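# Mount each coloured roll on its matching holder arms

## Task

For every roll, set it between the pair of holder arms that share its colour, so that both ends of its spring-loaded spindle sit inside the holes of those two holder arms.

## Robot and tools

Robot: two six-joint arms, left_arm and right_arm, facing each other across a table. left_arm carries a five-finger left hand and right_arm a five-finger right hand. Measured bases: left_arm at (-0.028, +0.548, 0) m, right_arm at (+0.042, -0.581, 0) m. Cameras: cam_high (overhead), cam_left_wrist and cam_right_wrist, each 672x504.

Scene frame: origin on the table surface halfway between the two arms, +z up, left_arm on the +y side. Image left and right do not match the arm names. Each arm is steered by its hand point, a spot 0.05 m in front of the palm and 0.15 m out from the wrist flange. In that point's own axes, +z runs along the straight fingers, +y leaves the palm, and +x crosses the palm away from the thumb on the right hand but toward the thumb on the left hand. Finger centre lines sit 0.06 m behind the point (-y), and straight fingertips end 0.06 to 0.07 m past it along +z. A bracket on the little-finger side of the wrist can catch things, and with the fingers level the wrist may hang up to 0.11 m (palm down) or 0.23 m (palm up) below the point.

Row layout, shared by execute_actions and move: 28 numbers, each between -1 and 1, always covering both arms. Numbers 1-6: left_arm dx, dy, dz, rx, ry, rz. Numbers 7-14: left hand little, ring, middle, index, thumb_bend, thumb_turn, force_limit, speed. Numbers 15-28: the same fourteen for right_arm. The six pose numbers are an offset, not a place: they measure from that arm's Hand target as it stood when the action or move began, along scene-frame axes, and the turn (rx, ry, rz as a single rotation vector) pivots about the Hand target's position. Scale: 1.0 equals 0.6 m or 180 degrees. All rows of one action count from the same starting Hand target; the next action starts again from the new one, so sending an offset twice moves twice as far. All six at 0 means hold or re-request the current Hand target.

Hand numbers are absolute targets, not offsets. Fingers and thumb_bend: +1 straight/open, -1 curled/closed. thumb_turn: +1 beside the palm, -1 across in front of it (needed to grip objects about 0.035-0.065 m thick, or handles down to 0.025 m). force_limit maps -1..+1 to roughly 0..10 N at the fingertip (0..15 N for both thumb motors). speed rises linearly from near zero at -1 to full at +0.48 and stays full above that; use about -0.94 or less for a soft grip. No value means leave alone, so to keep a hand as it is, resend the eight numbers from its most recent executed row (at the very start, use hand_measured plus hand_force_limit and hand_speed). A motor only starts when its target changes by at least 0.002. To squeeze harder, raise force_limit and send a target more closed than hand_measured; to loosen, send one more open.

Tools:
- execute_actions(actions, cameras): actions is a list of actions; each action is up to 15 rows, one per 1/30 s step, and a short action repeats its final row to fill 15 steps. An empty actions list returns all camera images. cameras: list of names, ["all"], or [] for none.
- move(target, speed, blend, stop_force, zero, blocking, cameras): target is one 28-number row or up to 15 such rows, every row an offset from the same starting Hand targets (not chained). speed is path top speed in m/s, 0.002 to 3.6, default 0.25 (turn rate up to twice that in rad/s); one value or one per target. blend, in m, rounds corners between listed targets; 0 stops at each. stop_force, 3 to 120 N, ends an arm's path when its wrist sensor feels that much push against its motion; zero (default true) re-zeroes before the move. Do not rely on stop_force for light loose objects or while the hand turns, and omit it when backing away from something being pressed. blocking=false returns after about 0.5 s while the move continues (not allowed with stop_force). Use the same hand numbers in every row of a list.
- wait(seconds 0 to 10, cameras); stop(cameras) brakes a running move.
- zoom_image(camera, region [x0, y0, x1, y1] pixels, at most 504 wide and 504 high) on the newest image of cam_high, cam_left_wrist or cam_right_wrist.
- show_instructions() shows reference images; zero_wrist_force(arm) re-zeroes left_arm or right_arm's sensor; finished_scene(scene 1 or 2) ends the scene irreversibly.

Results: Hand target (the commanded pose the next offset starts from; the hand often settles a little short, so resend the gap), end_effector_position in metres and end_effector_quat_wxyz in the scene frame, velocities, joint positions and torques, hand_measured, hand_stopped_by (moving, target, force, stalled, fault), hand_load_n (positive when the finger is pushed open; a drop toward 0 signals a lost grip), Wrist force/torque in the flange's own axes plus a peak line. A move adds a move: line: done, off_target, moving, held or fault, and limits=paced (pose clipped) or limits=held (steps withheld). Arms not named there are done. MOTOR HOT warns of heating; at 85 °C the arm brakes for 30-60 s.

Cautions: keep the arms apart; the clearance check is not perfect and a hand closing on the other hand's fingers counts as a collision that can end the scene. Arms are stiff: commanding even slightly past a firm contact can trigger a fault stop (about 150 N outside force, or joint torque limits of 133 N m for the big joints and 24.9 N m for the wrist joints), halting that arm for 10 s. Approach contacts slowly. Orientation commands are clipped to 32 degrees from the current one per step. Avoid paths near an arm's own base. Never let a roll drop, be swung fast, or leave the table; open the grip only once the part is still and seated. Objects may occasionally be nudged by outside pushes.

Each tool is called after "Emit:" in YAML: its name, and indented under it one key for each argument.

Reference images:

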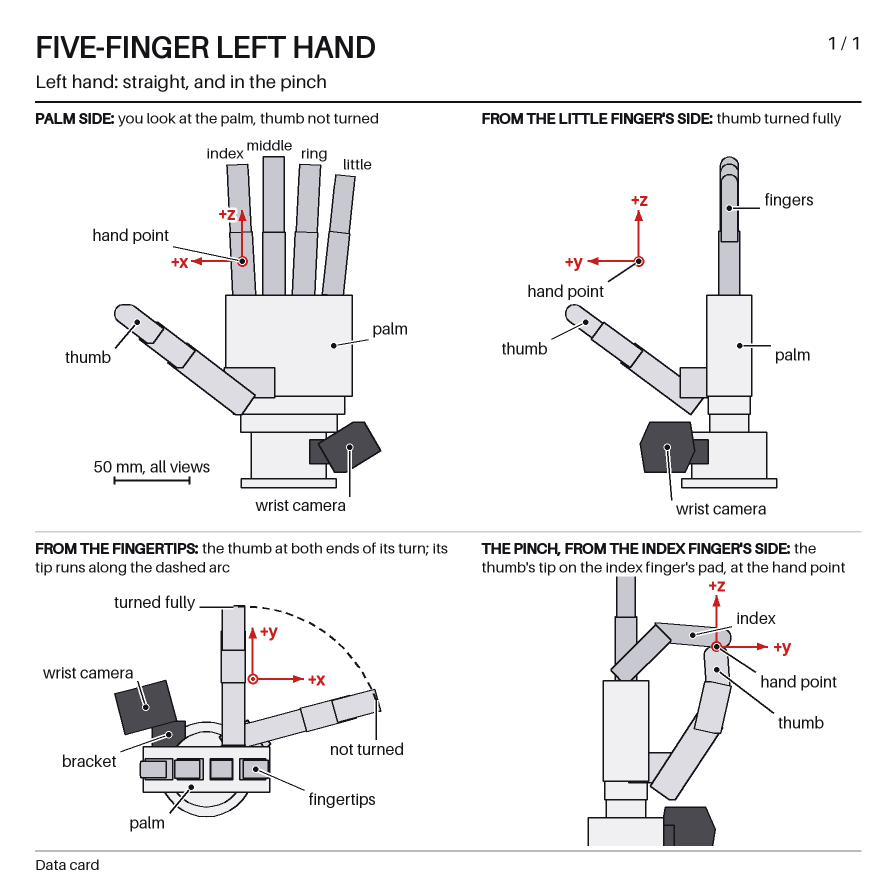

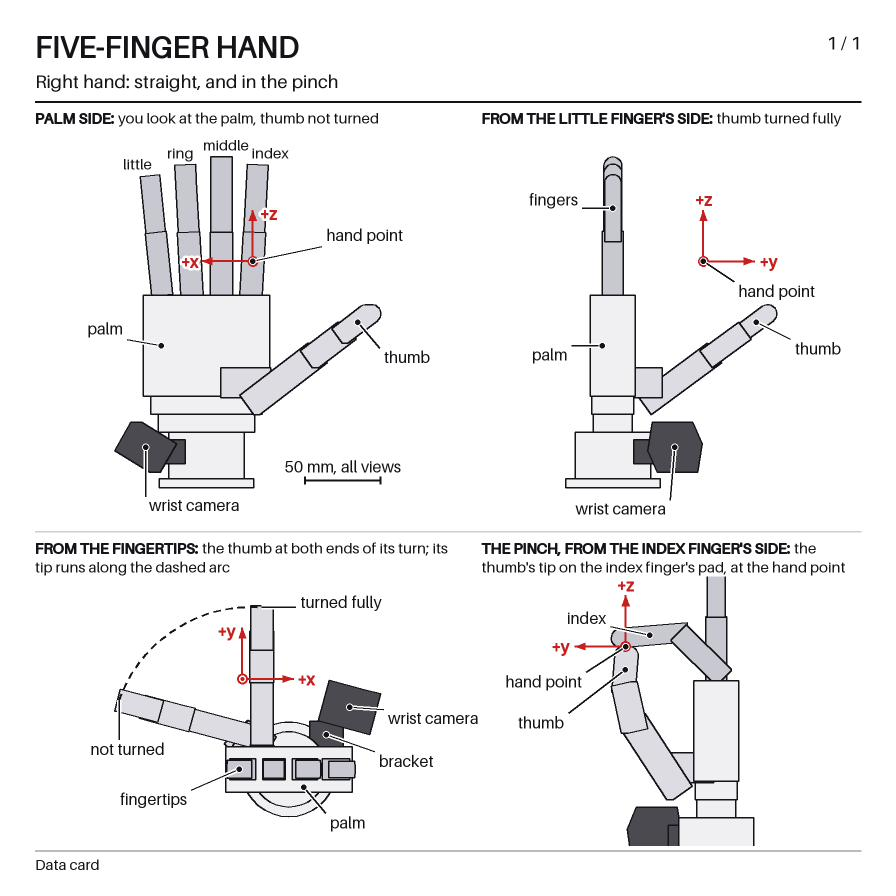

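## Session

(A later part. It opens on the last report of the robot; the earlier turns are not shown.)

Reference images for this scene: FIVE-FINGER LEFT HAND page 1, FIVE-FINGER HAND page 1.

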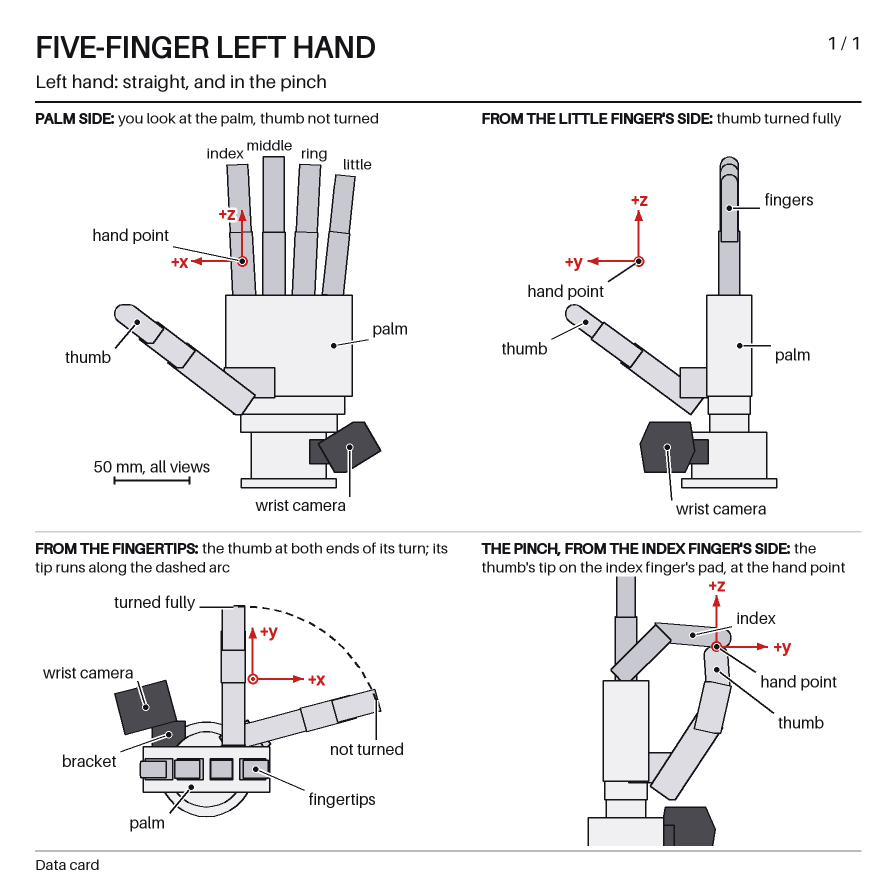

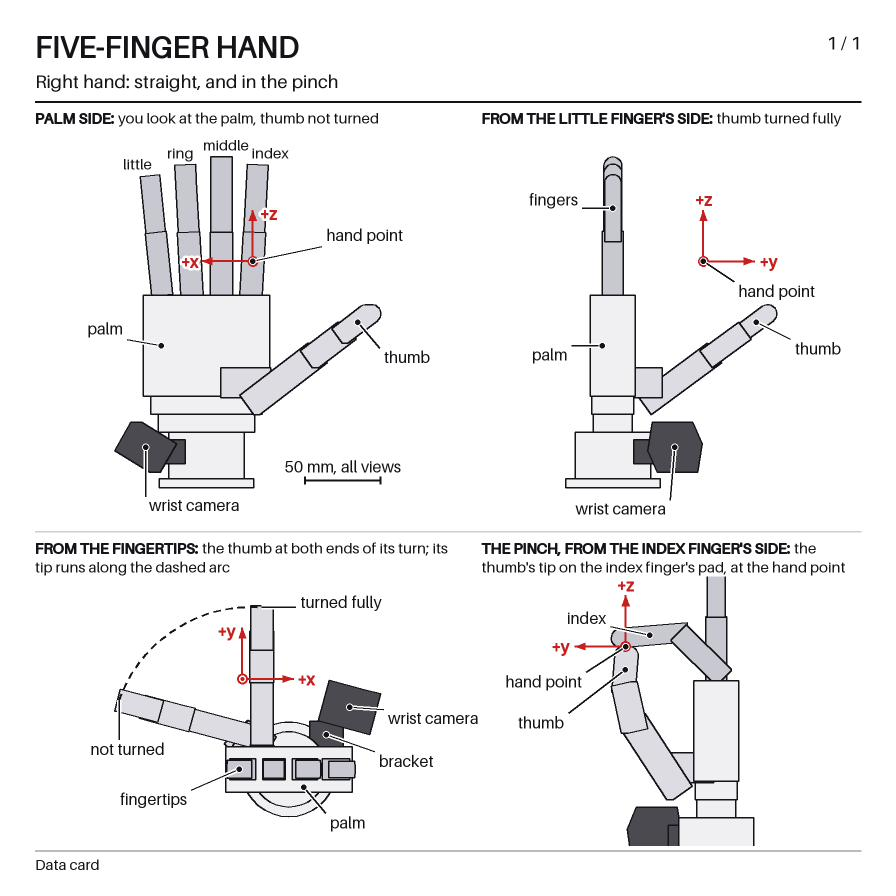

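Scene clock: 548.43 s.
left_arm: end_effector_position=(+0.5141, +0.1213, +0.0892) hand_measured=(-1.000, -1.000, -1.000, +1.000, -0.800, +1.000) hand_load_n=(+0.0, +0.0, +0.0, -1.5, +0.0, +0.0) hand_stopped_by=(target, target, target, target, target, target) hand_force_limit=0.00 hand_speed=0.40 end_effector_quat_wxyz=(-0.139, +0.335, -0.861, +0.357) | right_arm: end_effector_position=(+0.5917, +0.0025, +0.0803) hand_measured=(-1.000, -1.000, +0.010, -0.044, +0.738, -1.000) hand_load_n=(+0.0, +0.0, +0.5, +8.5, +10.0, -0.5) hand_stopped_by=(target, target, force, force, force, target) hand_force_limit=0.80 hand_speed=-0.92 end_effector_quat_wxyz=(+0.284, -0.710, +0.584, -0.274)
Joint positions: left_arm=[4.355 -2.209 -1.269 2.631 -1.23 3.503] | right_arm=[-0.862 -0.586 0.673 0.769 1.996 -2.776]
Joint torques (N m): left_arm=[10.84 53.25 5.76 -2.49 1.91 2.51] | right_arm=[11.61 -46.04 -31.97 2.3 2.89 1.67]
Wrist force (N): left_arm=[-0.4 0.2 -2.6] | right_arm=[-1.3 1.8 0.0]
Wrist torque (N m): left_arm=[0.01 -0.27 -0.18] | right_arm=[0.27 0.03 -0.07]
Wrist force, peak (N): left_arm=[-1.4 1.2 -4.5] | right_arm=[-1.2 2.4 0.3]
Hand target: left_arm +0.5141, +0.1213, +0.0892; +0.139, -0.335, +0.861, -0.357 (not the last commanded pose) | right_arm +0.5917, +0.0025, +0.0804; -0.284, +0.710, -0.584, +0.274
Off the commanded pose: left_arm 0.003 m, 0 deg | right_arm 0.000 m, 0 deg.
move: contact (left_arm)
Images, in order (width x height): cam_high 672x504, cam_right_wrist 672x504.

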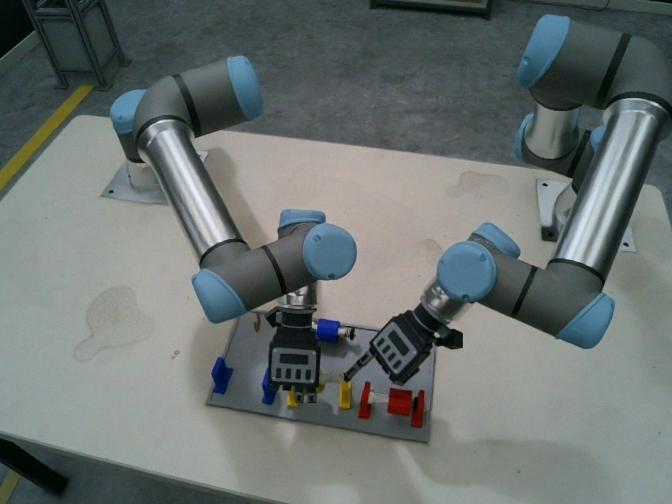

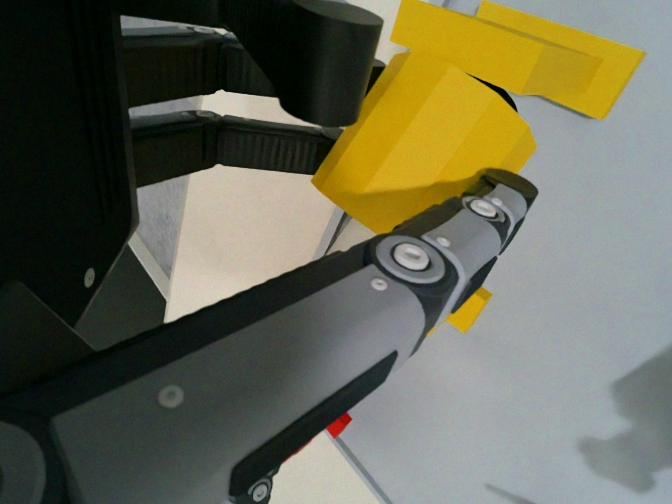

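Emit:
move:
  target: [0.0010,-0.0077,-0.0031,0,0,0,-1,-1,-1,1,-0.8,1,0,0.4,0,0,0,0,0,0,-1,-1,-0.6,-0.6,-0.3,-1,0.8,-0.92]
  speed: 0.015
  stop_force: 9
  cameras: ["cam_high","cam_right_wrist"]

Emit:
zoom_image:
  camera: "cam_high"
  region: [280, 330, 400, 430]

Scene clock: 550.37 s.
left_arm: end_effector_position=(+0.5147, +0.1167, +0.0873) hand_measured=(-1.000, -1.000, -1.000, +1.000, -0.800, +1.000) hand_load_n=(+0.0, +0.0, +0.0, -3.5, +0.0, +0.0) hand_stopped_by=(target, target, target, target, target, target) hand_force_limit=0.00 hand_speed=0.40 end_effector_quat_wxyz=(-0.139, +0.335, -0.861, +0.357) | right_arm: end_effector_position=(+0.5917, +0.0025, +0.0803) hand_measured=(-1.000, -1.000, +0.010, -0.044, +0.738, -1.000) hand_load_n=(+0.0, +0.0, +0.5, +8.5, +10.0, -0.5) hand_stopped_by=(target, target, force, force, force, target) hand_force_limit=0.80 hand_speed=-0.92 end_effector_quat_wxyz=(+0.284, -0.710, +0.584, -0.274)
Joint positions: left_arm=[4.348 -2.217 -1.26 2.632 -1.235 3.497] | right_arm=[-0.862 -0.586 0.673 0.769 1.996 -2.776]
Joint torques (N m): left_arm=[-14.4 31.44 33.66 1.55 -0.16 -2.74] | right_arm=[10.59 -49.75 -32.44 2.24 2.67 1.38]
Wrist force (N): left_arm=[-2.5 2.0 -6.1] | right_arm=[-0.7 2.2 0.3]
Wrist torque (N m): left_arm=[0.23 -0.39 -0.23] | right_arm=[0.27 -0.03 -0.06]
Wrist force, peak (N): left_arm=[-2.5 2.0 -6.5] | right_arm=[-0.7 2.6 0.6]
Hand target: left_arm +0.5147, +0.1167, +0.0873; +0.139, -0.335, +0.861, -0.357 | right_arm +0.5917, +0.0025, +0.0804; -0.284, +0.710, -0.584, +0.274
Off the commanded pose: left_arm 0.000 m, 0 deg | right_arm 0.000 m, 0 deg.
move: done
Images, in order (width x height): cam_high 672x504, cam_right_wrist 672x504.

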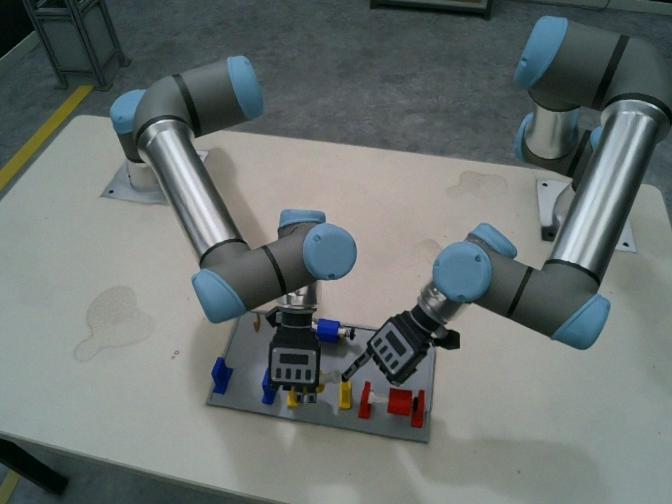

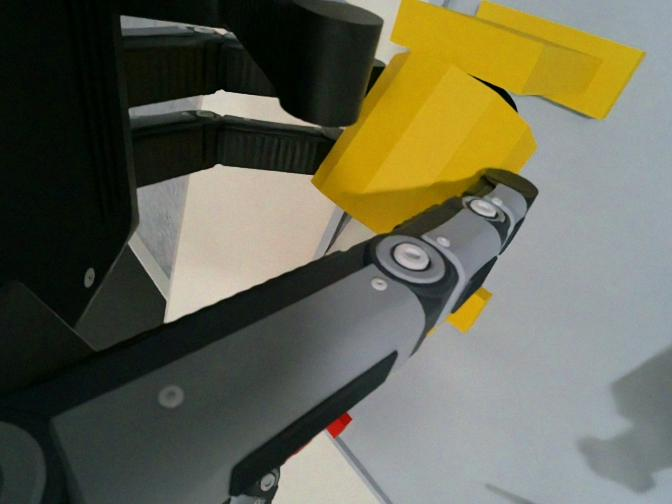

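Scaled by 4.200 from the camera's 672x504 image, which has a finer 960x720 frame.

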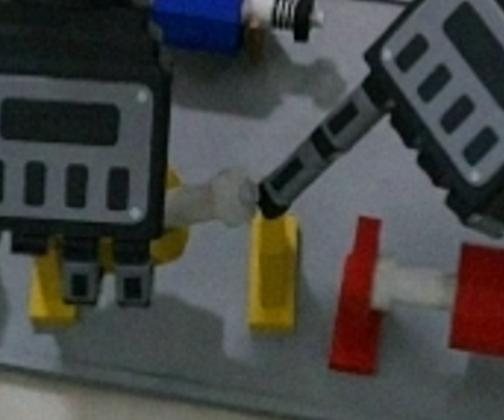

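Emit:
move:
  target: [0.0007,-0.0054,-0.0022,0,0,0,-1,-1,-1,1,-0.8,1,0,0.4,0,0,0,0,0,0,-1,-1,-0.6,-0.6,-0.3,-1,0.8,-0.92]
  speed: 0.012
  stop_force: 8
  cameras: ["cam_high","cam_right_wrist"]

Emit:
zoom_image:
  camera: "cam_high"
  region: [280, 330, 400, 430]

Scene clock: 551.87 s.
left_arm: end_effector_position=(+0.5151, +0.1135, +0.0860) hand_measured=(-1.000, -1.000, -1.000, +1.000, -0.800, +1.000) hand_load_n=(+0.0, +0.0, +0.0, -4.5, +0.0, +0.0) hand_stopped_by=(target, target, target, target, target, target) hand_force_limit=0.00 hand_speed=0.40 end_effector_quat_wxyz=(-0.139, +0.335, -0.861, +0.357) | right_arm: end_effector_position=(+0.5917, +0.0025, +0.0803) hand_measured=(-1.000, -1.000, +0.010, -0.044, +0.738, -1.000) hand_load_n=(+0.0, +0.0, +0.5, +8.5, +9.5, -0.5) hand_stopped_by=(target, target, force, force, force, target) hand_force_limit=0.80 hand_speed=-0.92 end_effector_quat_wxyz=(+0.284, -0.710, +0.584, -0.274)
Joint positions: left_arm=[4.342 -2.223 -1.253 2.633 -1.238 3.493] | right_arm=[-0.862 -0.586 0.673 0.769 1.996 -2.776]
Joint torques (N m): left_arm=[-15.44 31.09 33.54 1.61 0.23 -2.6] | right_arm=[11.68 -50.7 -31.53 2.24 2.86 1.35]
Wrist force (N): left_arm=[-3.2 2.9 -7.5] | right_arm=[-1.3 1.1 -0.3]
Wrist torque (N m): left_arm=[0.27 -0.45 -0.27] | right_arm=[0.22 0.01 -0.07]
Wrist force, peak (N): left_arm=[-3.4 3.1 -7.5] | right_arm=[-0.8 2.4 0.3]
Hand target: left_arm +0.5151, +0.1135, +0.0860; +0.139, -0.335, +0.861, -0.357 | right_arm +0.5917, +0.0025, +0.0804; -0.284, +0.710, -0.584, +0.274
Off the commanded pose: left_arm 0.000 m, 0 deg | right_arm 0.000 m, 0 deg.
move: done
Images, in order (width x height): cam_high 672x504, cam_right_wrist 672x504.

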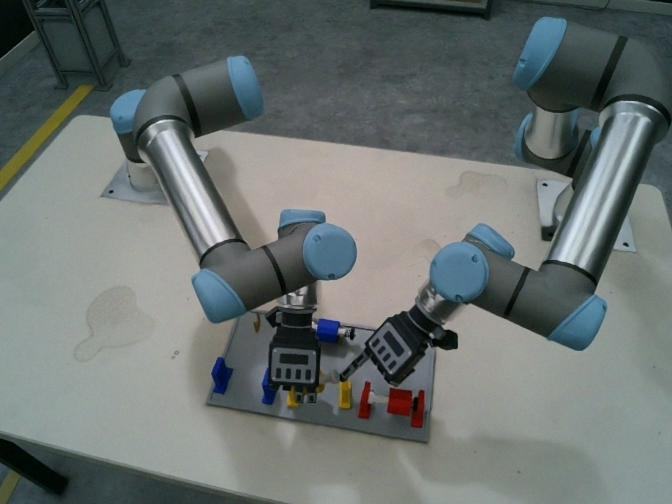

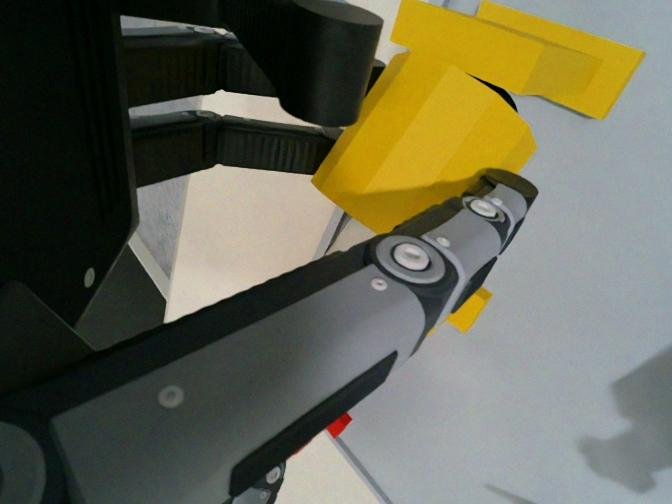

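Scaled by 4.200 from the camera's 672x504 image, which has a finer 960x720 frame.

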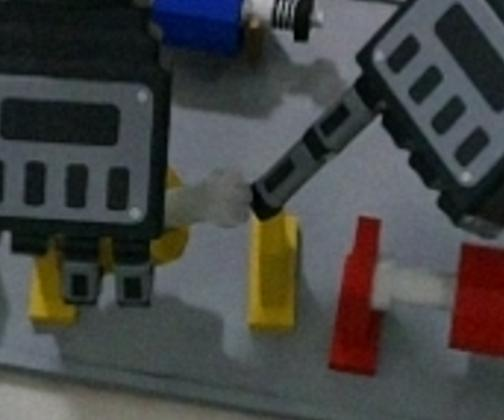

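Emit:
move:
  target: [0,0.002,-0.0092,0,0,0,-1,-1,-1,1,-0.8,1,0,0.4,-0.0004,0.0024,-0.004,-0.0192,-0.0032,0,-1,-1,-0.6,-0.6,-0.3,-1,0.8,-0.92]
  speed: 0.015
  cameras: ["cam_high","cam_right_wrist"]

Emit:
zoom_image:
  camera: "cam_high"
  region: [280, 330, 400, 430]

Emit:
zoom_image:
  camera: "cam_right_wrist"
  region: [420, 0, 620, 150]

Scene clock: 554.93 s.
left_arm: end_effector_position=(+0.5151, +0.1147, +0.0805) hand_measured=(-1.000, -1.000, -1.000, +1.000, -0.800, +1.000) hand_load_n=(+0.0, +0.0, +0.5, -4.0, +0.0, +0.0) hand_stopped_by=(target, target, target, target, target, target) hand_force_limit=0.00 hand_speed=0.40 end_effector_quat_wxyz=(-0.139, +0.335, -0.861, +0.357) | right_arm: end_effector_position=(+0.5915, +0.0040, +0.0780) hand_measured=(-1.000, -1.000, +0.010, -0.044, +0.738, -1.000) hand_load_n=(+0.0, +0.0, +0.5, +8.5, +10.0, -1.0) hand_stopped_by=(target, target, force, force, force, target) hand_force_limit=0.80 hand_speed=-0.92 end_effector_quat_wxyz=(+0.265, -0.716, +0.574, -0.295)
Joint positions: left_arm=[4.344 -2.226 -1.263 2.645 -1.237 3.495] | right_arm=[-0.843 -0.538 0.59 0.828 2.047 -2.798]
Joint torques (N m): left_arm=[7.82 31.02 5.83 1.65 2.89 2.5] | right_arm=[13.08 -45.82 -34.62 2.66 2.7 -1.77]
Wrist force (N): left_arm=[-3.5 2.8 -7.4] | right_arm=[-0.4 1.6 0.0]
Wrist torque (N m): left_arm=[0.28 -0.42 -0.46] | right_arm=[0.22 0.05 0.07]
Wrist force, peak (N): left_arm=[-3.4 3.1 -7.6] | right_arm=[-1.0 2.3 0.2]
Hand target: left_arm +0.5151, +0.1147, +0.0805; +0.139, -0.335, +0.861, -0.357 | right_arm +0.5915, +0.0040, +0.0780; -0.265, +0.716, -0.574, +0.295
Off the commanded pose: left_arm 0.000 m, 0 deg | right_arm 0.000 m, 0 deg.
move: done
Images, in order (width x height): cam_high 672x504, cam_right_wrist 672x504.

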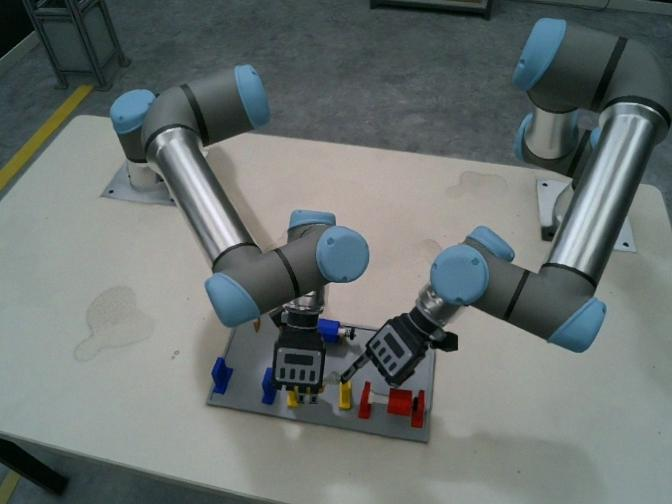

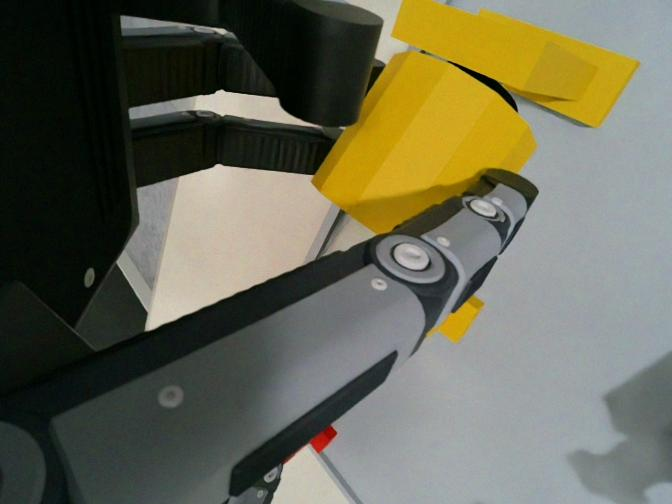

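Scaled by 4.200 from the camera's 672x504 image, which has a finer 960x720 frame.

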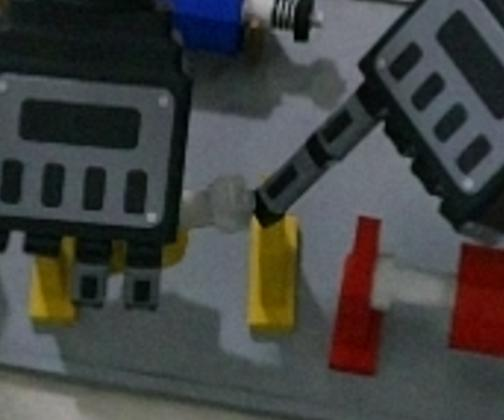

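Scaled by 2.520 from the camera's 672x504 image, which has a finer 960x720 frame.

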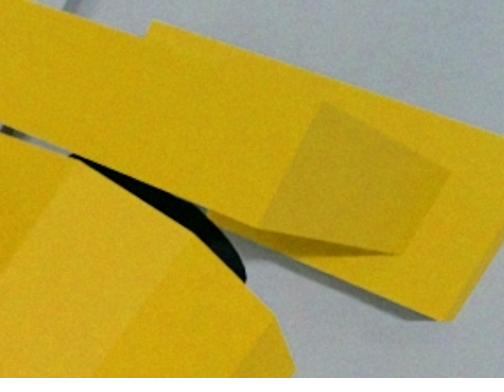

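Emit:
move:
  target: [0,0.001,-0.0046,0,0,0,-1,-1,-1,1,-0.8,1,0,0.4,-0.0002,0.0011,-0.0021,-0.0096,-0.0016,0,-1,-1,-0.6,-0.6,-0.3,-1,0.8,-0.92]
  speed: 0.015
  cameras: ["cam_high","cam_right_wrist"]

Emit:
zoom_image:
  camera: "cam_high"
  region: [280, 330, 400, 430]

Scene clock: 556.70 s.
left_arm: end_effector_position=(+0.5151, +0.1153, +0.0777) hand_measured=(-1.000, -1.000, -1.000, +1.000, -0.800, +1.000) hand_load_n=(+0.0, +0.0, +0.0, -3.0, +0.0, +0.5) hand_stopped_by=(target, target, target, target, target, target) hand_force_limit=0.00 hand_speed=0.40 end_effector_quat_wxyz=(-0.139, +0.335, -0.861, +0.357) | right_arm: end_effector_position=(+0.5914, +0.0046, +0.0767) hand_measured=(-1.000, -1.000, +0.010, -0.044, +0.738, -1.000) hand_load_n=(+0.0, +0.0, +0.5, +8.5, +10.0, -0.5) hand_stopped_by=(target, target, force, force, force, target) hand_force_limit=0.80 hand_speed=-0.92 end_effector_quat_wxyz=(+0.256, -0.720, +0.569, -0.305)
Joint positions: left_arm=[4.345 -2.228 -1.268 2.651 -1.236 3.495] | right_arm=[-0.834 -0.511 0.544 0.859 2.073 -2.808]
Joint torques (N m): left_arm=[7.1 30.38 5.88 1.73 2.77 2.25] | right_arm=[13.08 -45.11 -32.55 3.03 2.74 -1.32]
Wrist force (N): left_arm=[-3.1 2.4 -7.7] | right_arm=[-0.8 1.4 -0.2]
Wrist torque (N m): left_arm=[0.34 -0.42 -0.44] | right_arm=[0.25 0.07 0.07]
Wrist force, peak (N): left_arm=[-3.2 2.4 -7.7] | right_arm=[-0.4 1.9 0.2]
Hand target: left_arm +0.5151, +0.1153, +0.0777; +0.139, -0.335, +0.861, -0.357 | right_arm +0.5914, +0.0046, +0.0767; -0.256, +0.720, -0.569, +0.305
Off the commanded pose: left_arm 0.000 m, 0 deg | right_arm 0.000 m, 0 deg.
move: done
Images, in order (width x height): cam_high 672x504, cam_right_wrist 672x504.

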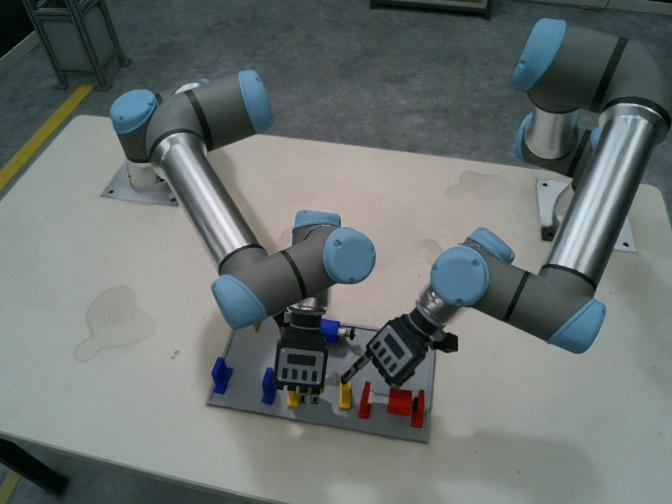

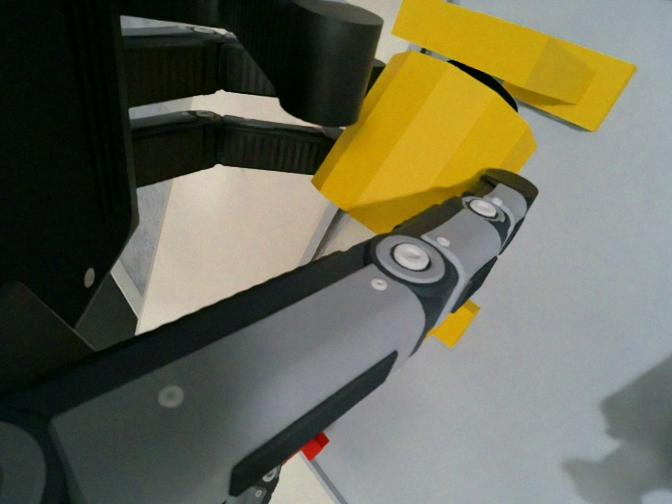

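Scaled by 4.200 from the camera's 672x504 image, which has a finer 960x720 frame.

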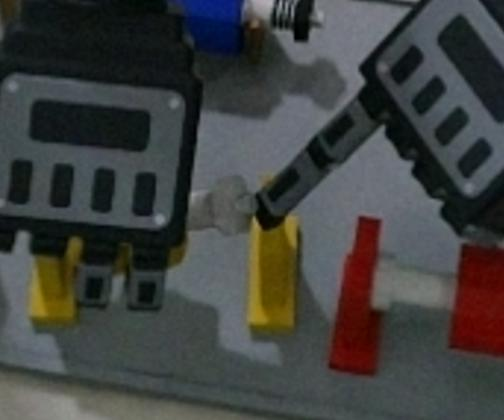

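Emit:
move:
  target: [0,0.0008,-0.0046,0,0,0,-1,-1,-1,1,-0.8,1,0,0.4,-0.0002,0.0011,-0.0021,-0.0096,-0.0016,0,-1,-1,-0.6,-0.6,-0.3,-1,0.8,-0.92]
  speed: 0.015
  cameras: ["cam_high","cam_right_wrist"]

Emit:
zoom_image:
  camera: "cam_high"
  region: [280, 330, 400, 430]

Scene clock: 558.40 s.
left_arm: end_effector_position=(+0.5151, +0.1157, +0.0750) hand_measured=(-1.000, -1.000, -1.000, +1.000, -0.800, +1.000) hand_load_n=(+0.0, +0.0, +0.0, +1.5, +0.0, +0.0) hand_stopped_by=(target, target, target, target, target, target) hand_force_limit=0.00 hand_speed=0.40 end_effector_quat_wxyz=(-0.139, +0.335, -0.861, +0.357) | right_arm: end_effector_position=(+0.5912, +0.0053, +0.0754) hand_measured=(-1.000, -1.000, +0.010, -0.044, +0.738, -1.000) hand_load_n=(+0.0, +0.0, +0.5, +8.5, +9.5, -0.5) hand_stopped_by=(target, target, force, force, force, target) hand_force_limit=0.80 hand_speed=-0.92 end_effector_quat_wxyz=(+0.247, -0.723, +0.563, -0.316)
Joint positions: left_arm=[4.346 -2.229 -1.272 2.657 -1.236 3.496] | right_arm=[-0.825 -0.483 0.494 0.892 2.098 -2.818]
Joint torques (N m): left_arm=[8.02 10.6 -4.22 1.69 -0.37 2.8] | right_arm=[12 -44.35 -32.87 3.07 2.99 -1.83]
Wrist force (N): left_arm=[-1.9 -12.4 -38.0] | right_arm=[-1.3 0.5 -0.7]
Wrist torque (N m): left_arm=[2.56 -0.32 -0.33] | right_arm=[0.24 0.00 0.15]
Wrist force, peak (N): left_arm=[-1.9 -12.4 -38.0] | right_arm=[-1.6 -0.3 -1.1]
Hand target: left_arm +0.5151, +0.1157, +0.0750; +0.139, -0.335, +0.861, -0.357 | right_arm +0.5913, +0.0053, +0.0754; -0.247, +0.723, -0.563, +0.316
Off the commanded pose: left_arm 0.000 m, 0 deg | right_arm 0.000 m, 0 deg.
move: done
Images, in order (width x height): cam_high 672x504, cam_right_wrist 672x504.

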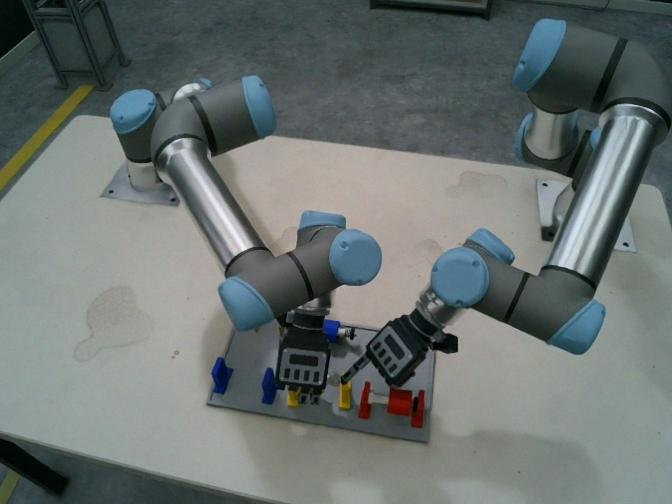

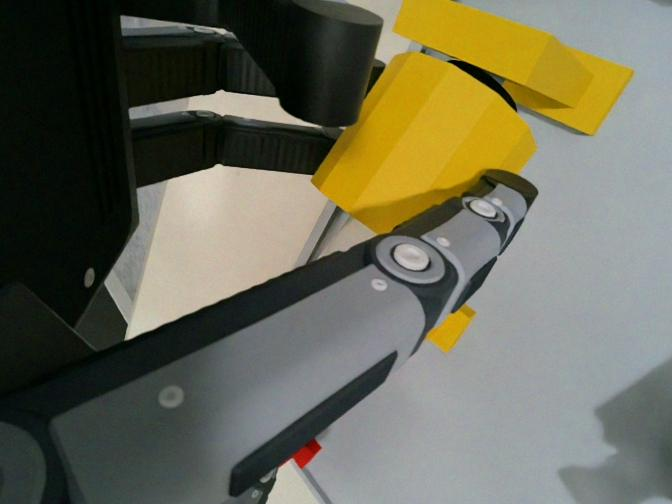

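Scaled by 4.200 from the camera's 672x504 image, which has a finer 960x720 frame.

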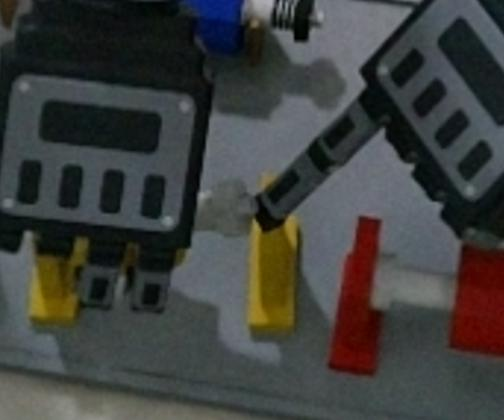

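Emit:
move:
  target: [0,0,0.0035,0,0,0,-1,-1,-1,1,-0.8,1,0,0.4,0,0,0,0,0,0,-1,-1,-0.6,-0.6,-0.3,-1,0.8,-0.92]
  speed: 0.03
  cameras: ["cam_high","cam_right_wrist"]

Emit:
zoom_image:
  camera: "cam_high"
  region: [280, 330, 400, 430]

Scene clock: 559.33 s.
left_arm: end_effector_position=(+0.5151, +0.1158, +0.0769) hand_measured=(-1.000, -1.000, -1.000, +1.000, -0.800, +1.000) hand_load_n=(+0.0, +0.5, +0.0, -3.5, +0.0, +0.0) hand_stopped_by=(target, target, target, target, target, target) hand_force_limit=0.00 hand_speed=0.40 end_effector_quat_wxyz=(-0.139, +0.335, -0.861, +0.357) | right_arm: end_effector_position=(+0.5913, +0.0053, +0.0754) hand_measured=(-1.000, -1.000, +0.010, -0.044, +0.738, -1.000) hand_load_n=(+0.0, +0.0, +0.0, +8.5, +9.5, -0.5) hand_stopped_by=(target, target, force, force, force, target) hand_force_limit=0.80 hand_speed=-0.92 end_effector_quat_wxyz=(+0.247, -0.723, +0.563, -0.316)
Joint positions: left_arm=[4.346 -2.228 -1.27 2.653 -1.236 3.496] | right_arm=[-0.825 -0.483 0.494 0.893 2.098 -2.818]
Joint torques (N m): left_arm=[6.79 51.55 33.17 -1.94 1.09 2.23] | right_arm=[10.98 -45.11 -31.77 2.9 3.04 -0.89]
Wrist force (N): left_arm=[-2.8 2.5 -7.7] | right_arm=[-1.6 -0.1 -1.4]
Wrist torque (N m): left_arm=[0.32 -0.44 -0.41] | right_arm=[0.20 0.02 0.15]
Wrist force, peak (N): left_arm=[-1.9 -13.1 -39.2] | right_arm=[-1.6 -0.1 -1.4]
Hand target: left_arm +0.5151, +0.1157, +0.0771; +0.139, -0.335, +0.861, -0.357 | right_arm +0.5913, +0.0053, +0.0754; -0.247, +0.723, -0.563, +0.316
Off the commanded pose: left_arm 0.000 m, 0 deg | right_arm 0.000 m, 0 deg.
move: done
Images, in order (width x height): cam_high 672x504, cam_right_wrist 672x504.

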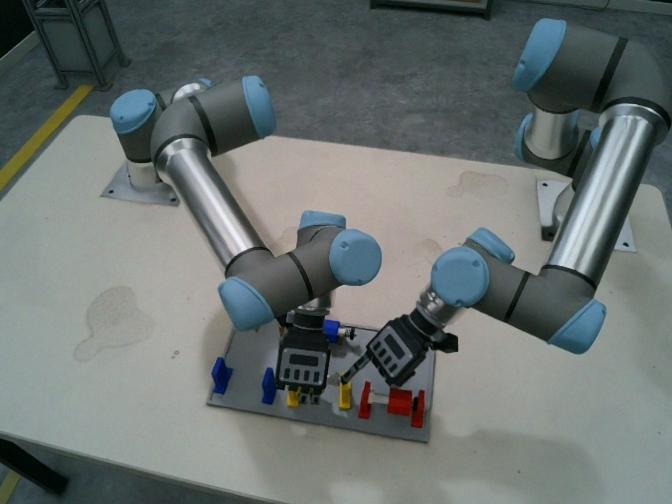

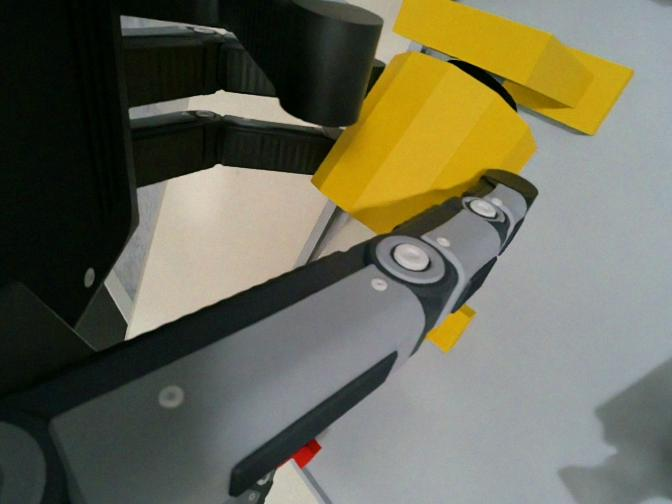

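Scaled by 4.200 from the camera's 672x504 image, which has a finer 960x720 frame.

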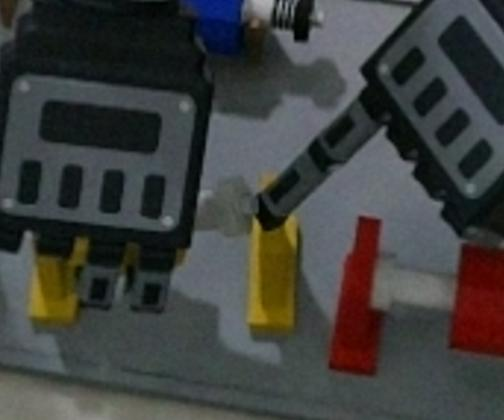

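Emit:
move:
  target: [0.0003,-0.0022,0,0,0,0,-1,-1,-1,1,-0.8,1,0,0.4,0,0,0,0,0,0,-1,-1,-0.6,-0.6,-0.3,-1,0.8,-0.92]
  speed: 0.01
  stop_force: 6
  cameras: ["cam_high","cam_right_wrist"]

Emit:
zoom_image:
  camera: "cam_high"
  region: [310, 350, 370, 410]

Scene clock: 561.23 s.
left_arm: end_effector_position=(+0.5153, +0.1144, +0.0771) hand_measured=(-1.000, -1.000, -1.000, +1.000, -0.800, +1.000) hand_load_n=(+0.0, +0.0, +0.5, -3.5, +0.0, +0.0) hand_stopped_by=(target, target, target, target, target, target) hand_force_limit=0.00 hand_speed=0.40 end_effector_quat_wxyz=(-0.139, +0.335, -0.861, +0.357) | right_arm: end_effector_position=(+0.5913, +0.0053, +0.0754) hand_measured=(-1.000, -1.000, +0.010, -0.044, +0.738, -1.000) hand_load_n=(+0.0, +0.0, +0.0, +8.5, +9.5, +0.0) hand_stopped_by=(target, target, force, force, force, target) hand_force_limit=0.80 hand_speed=-0.92 end_effector_quat_wxyz=(+0.247, -0.723, +0.563, -0.316)
Joint positions: left_arm=[4.344 -2.23 -1.266 2.652 -1.237 3.494] | right_arm=[-0.825 -0.483 0.494 0.893 2.098 -2.818]
Joint torques (N m): left_arm=[-15.07 31.47 32.98 -1.88 0.16 -2.72] | right_arm=[10.71 -45.99 -30.72 2.81 2.86 0.25]
Wrist force (N): left_arm=[-3.1 2.8 -7.9] | right_arm=[-1.4 0.1 -1.1]
Wrist torque (N m): left_arm=[0.33 -0.45 -0.27] | right_arm=[0.20 -0.01 0.16]
Wrist force, peak (N): left_arm=[-3.2 3.0 -8.0] | right_arm=[-1.9 0.1 -1.3]
Hand target: left_arm +0.5153, +0.1144, +0.0771; +0.139, -0.335, +0.861, -0.357 | right_arm +0.5913, +0.0053, +0.0754; -0.247, +0.723, -0.563, +0.316
Off the commanded pose: left_arm 0.000 m, 0 deg | right_arm 0.000 m, 0 deg.
move: done
Images, in order (width x height): cam_high 672x504, cam_right_wrist 672x504.

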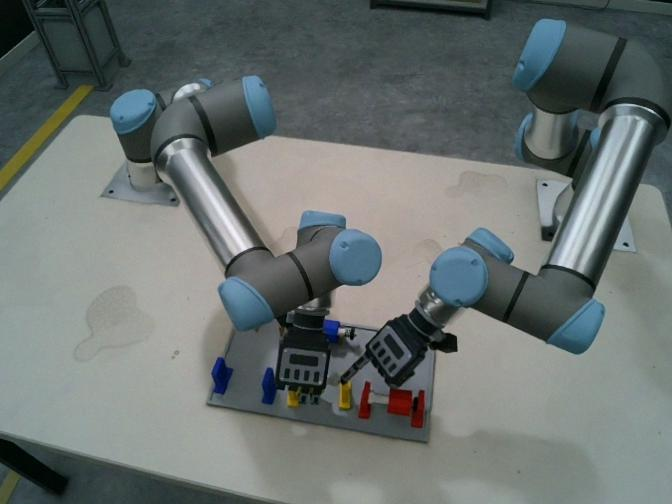

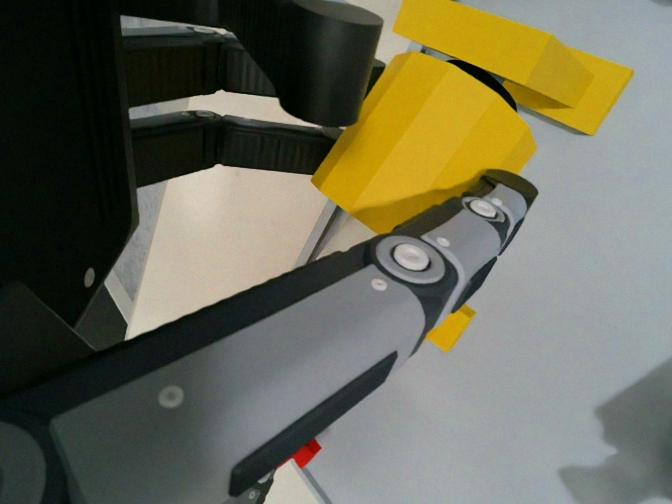

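Scaled by 8.400 from the camera's 672x504 image, which has a finer 960x720 frame.

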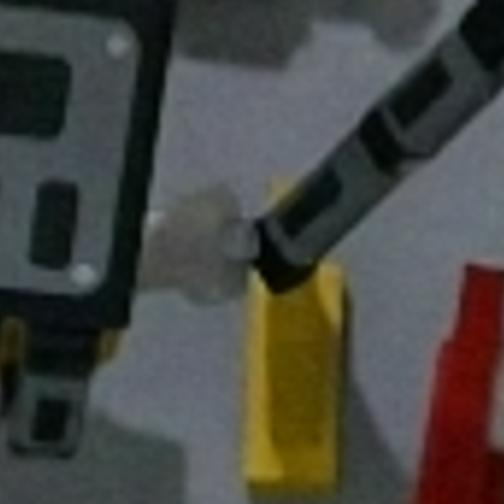

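Emit:
move:
  target: [0.0003,-0.0022,0,0,0,0,-1,-1,-1,1,-0.8,1,0,0.4,0,0,0,0,0,0,-1,-1,-0.6,-0.6,-0.3,-1,0.8,-0.92]
  speed: 0.01
  stop_force: 6
  cameras: ["cam_high","cam_right_wrist"]

Emit:
zoom_image:
  camera: "cam_high"
  region: [310, 350, 370, 410]

Scene clock: 562.77 s.
left_arm: end_effector_position=(+0.5155, +0.1131, +0.0771) hand_measured=(-1.000, -1.000, -1.000, +1.000, -0.800, +1.000) hand_load_n=(+0.0, +0.0, +0.0, -4.5, +0.0, +0.0) hand_stopped_by=(target, target, target, target, target, target) hand_force_limit=0.00 hand_speed=0.40 end_effector_quat_wxyz=(-0.139, +0.335, -0.861, +0.357) | right_arm: end_effector_position=(+0.5913, +0.0053, +0.0754) hand_measured=(-1.000, -1.000, +0.010, -0.044, +0.738, -1.000) hand_load_n=(+0.0, +0.0, +0.5, +8.5, +9.5, +0.0) hand_stopped_by=(target, target, force, force, force, target) hand_force_limit=0.80 hand_speed=-0.92 end_effector_quat_wxyz=(+0.247, -0.723, +0.563, -0.316)
Joint positions: left_arm=[4.342 -2.231 -1.263 2.651 -1.239 3.493] | right_arm=[-0.825 -0.483 0.494 0.893 2.098 -2.818]
Joint torques (N m): left_arm=[-15 30.75 34.24 -1.83 0.42 -2.68] | right_arm=[9.66 -46.86 -30.01 2.6 2.64 0.26]
Wrist force (N): left_arm=[-3.4 3.6 -8.5] | right_arm=[-1.7 0.1 -0.9]
Wrist torque (N m): left_arm=[0.39 -0.48 -0.30] | right_arm=[0.20 0.02 0.15]
Wrist force, peak (N): left_arm=[-3.7 3.3 -8.5] | right_arm=[-1.9 -0.4 -1.2]
Hand target: left_arm +0.5155, +0.1131, +0.0771; +0.139, -0.335, +0.861, -0.357 | right_arm +0.5913, +0.0053, +0.0754; -0.247, +0.723, -0.563, +0.316
Off the commanded pose: left_arm 0.000 m, 0 deg | right_arm 0.000 m, 0 deg.
move: done
Images, in order (width x height): cam_high 672x504, cam_right_wrist 672x504.

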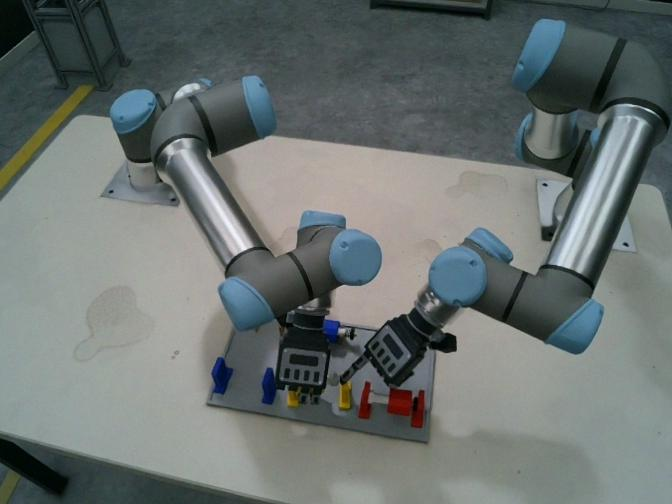

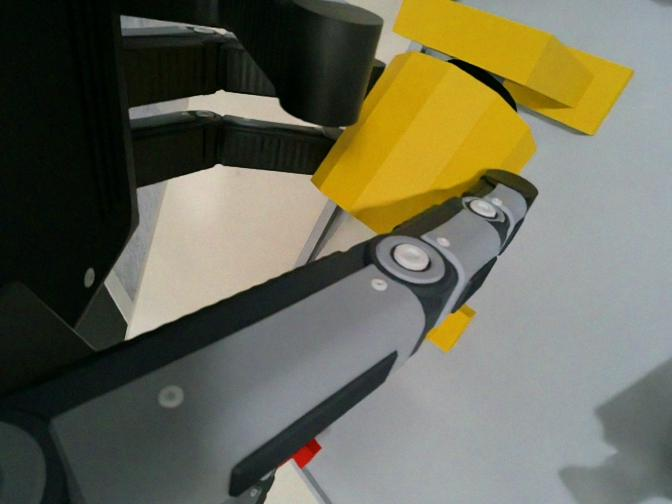

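Scaled by 8.400 from the camera's 672x504 image, which has a finer 960x720 frame.

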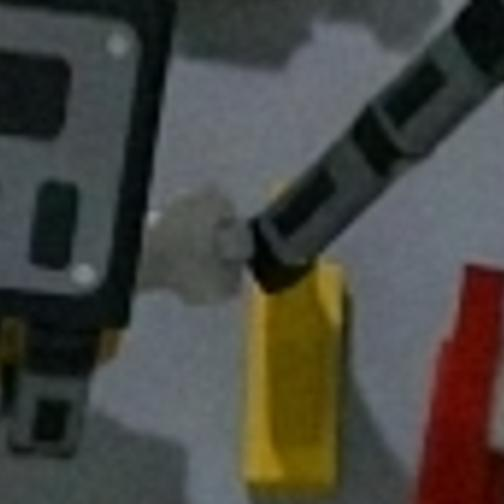

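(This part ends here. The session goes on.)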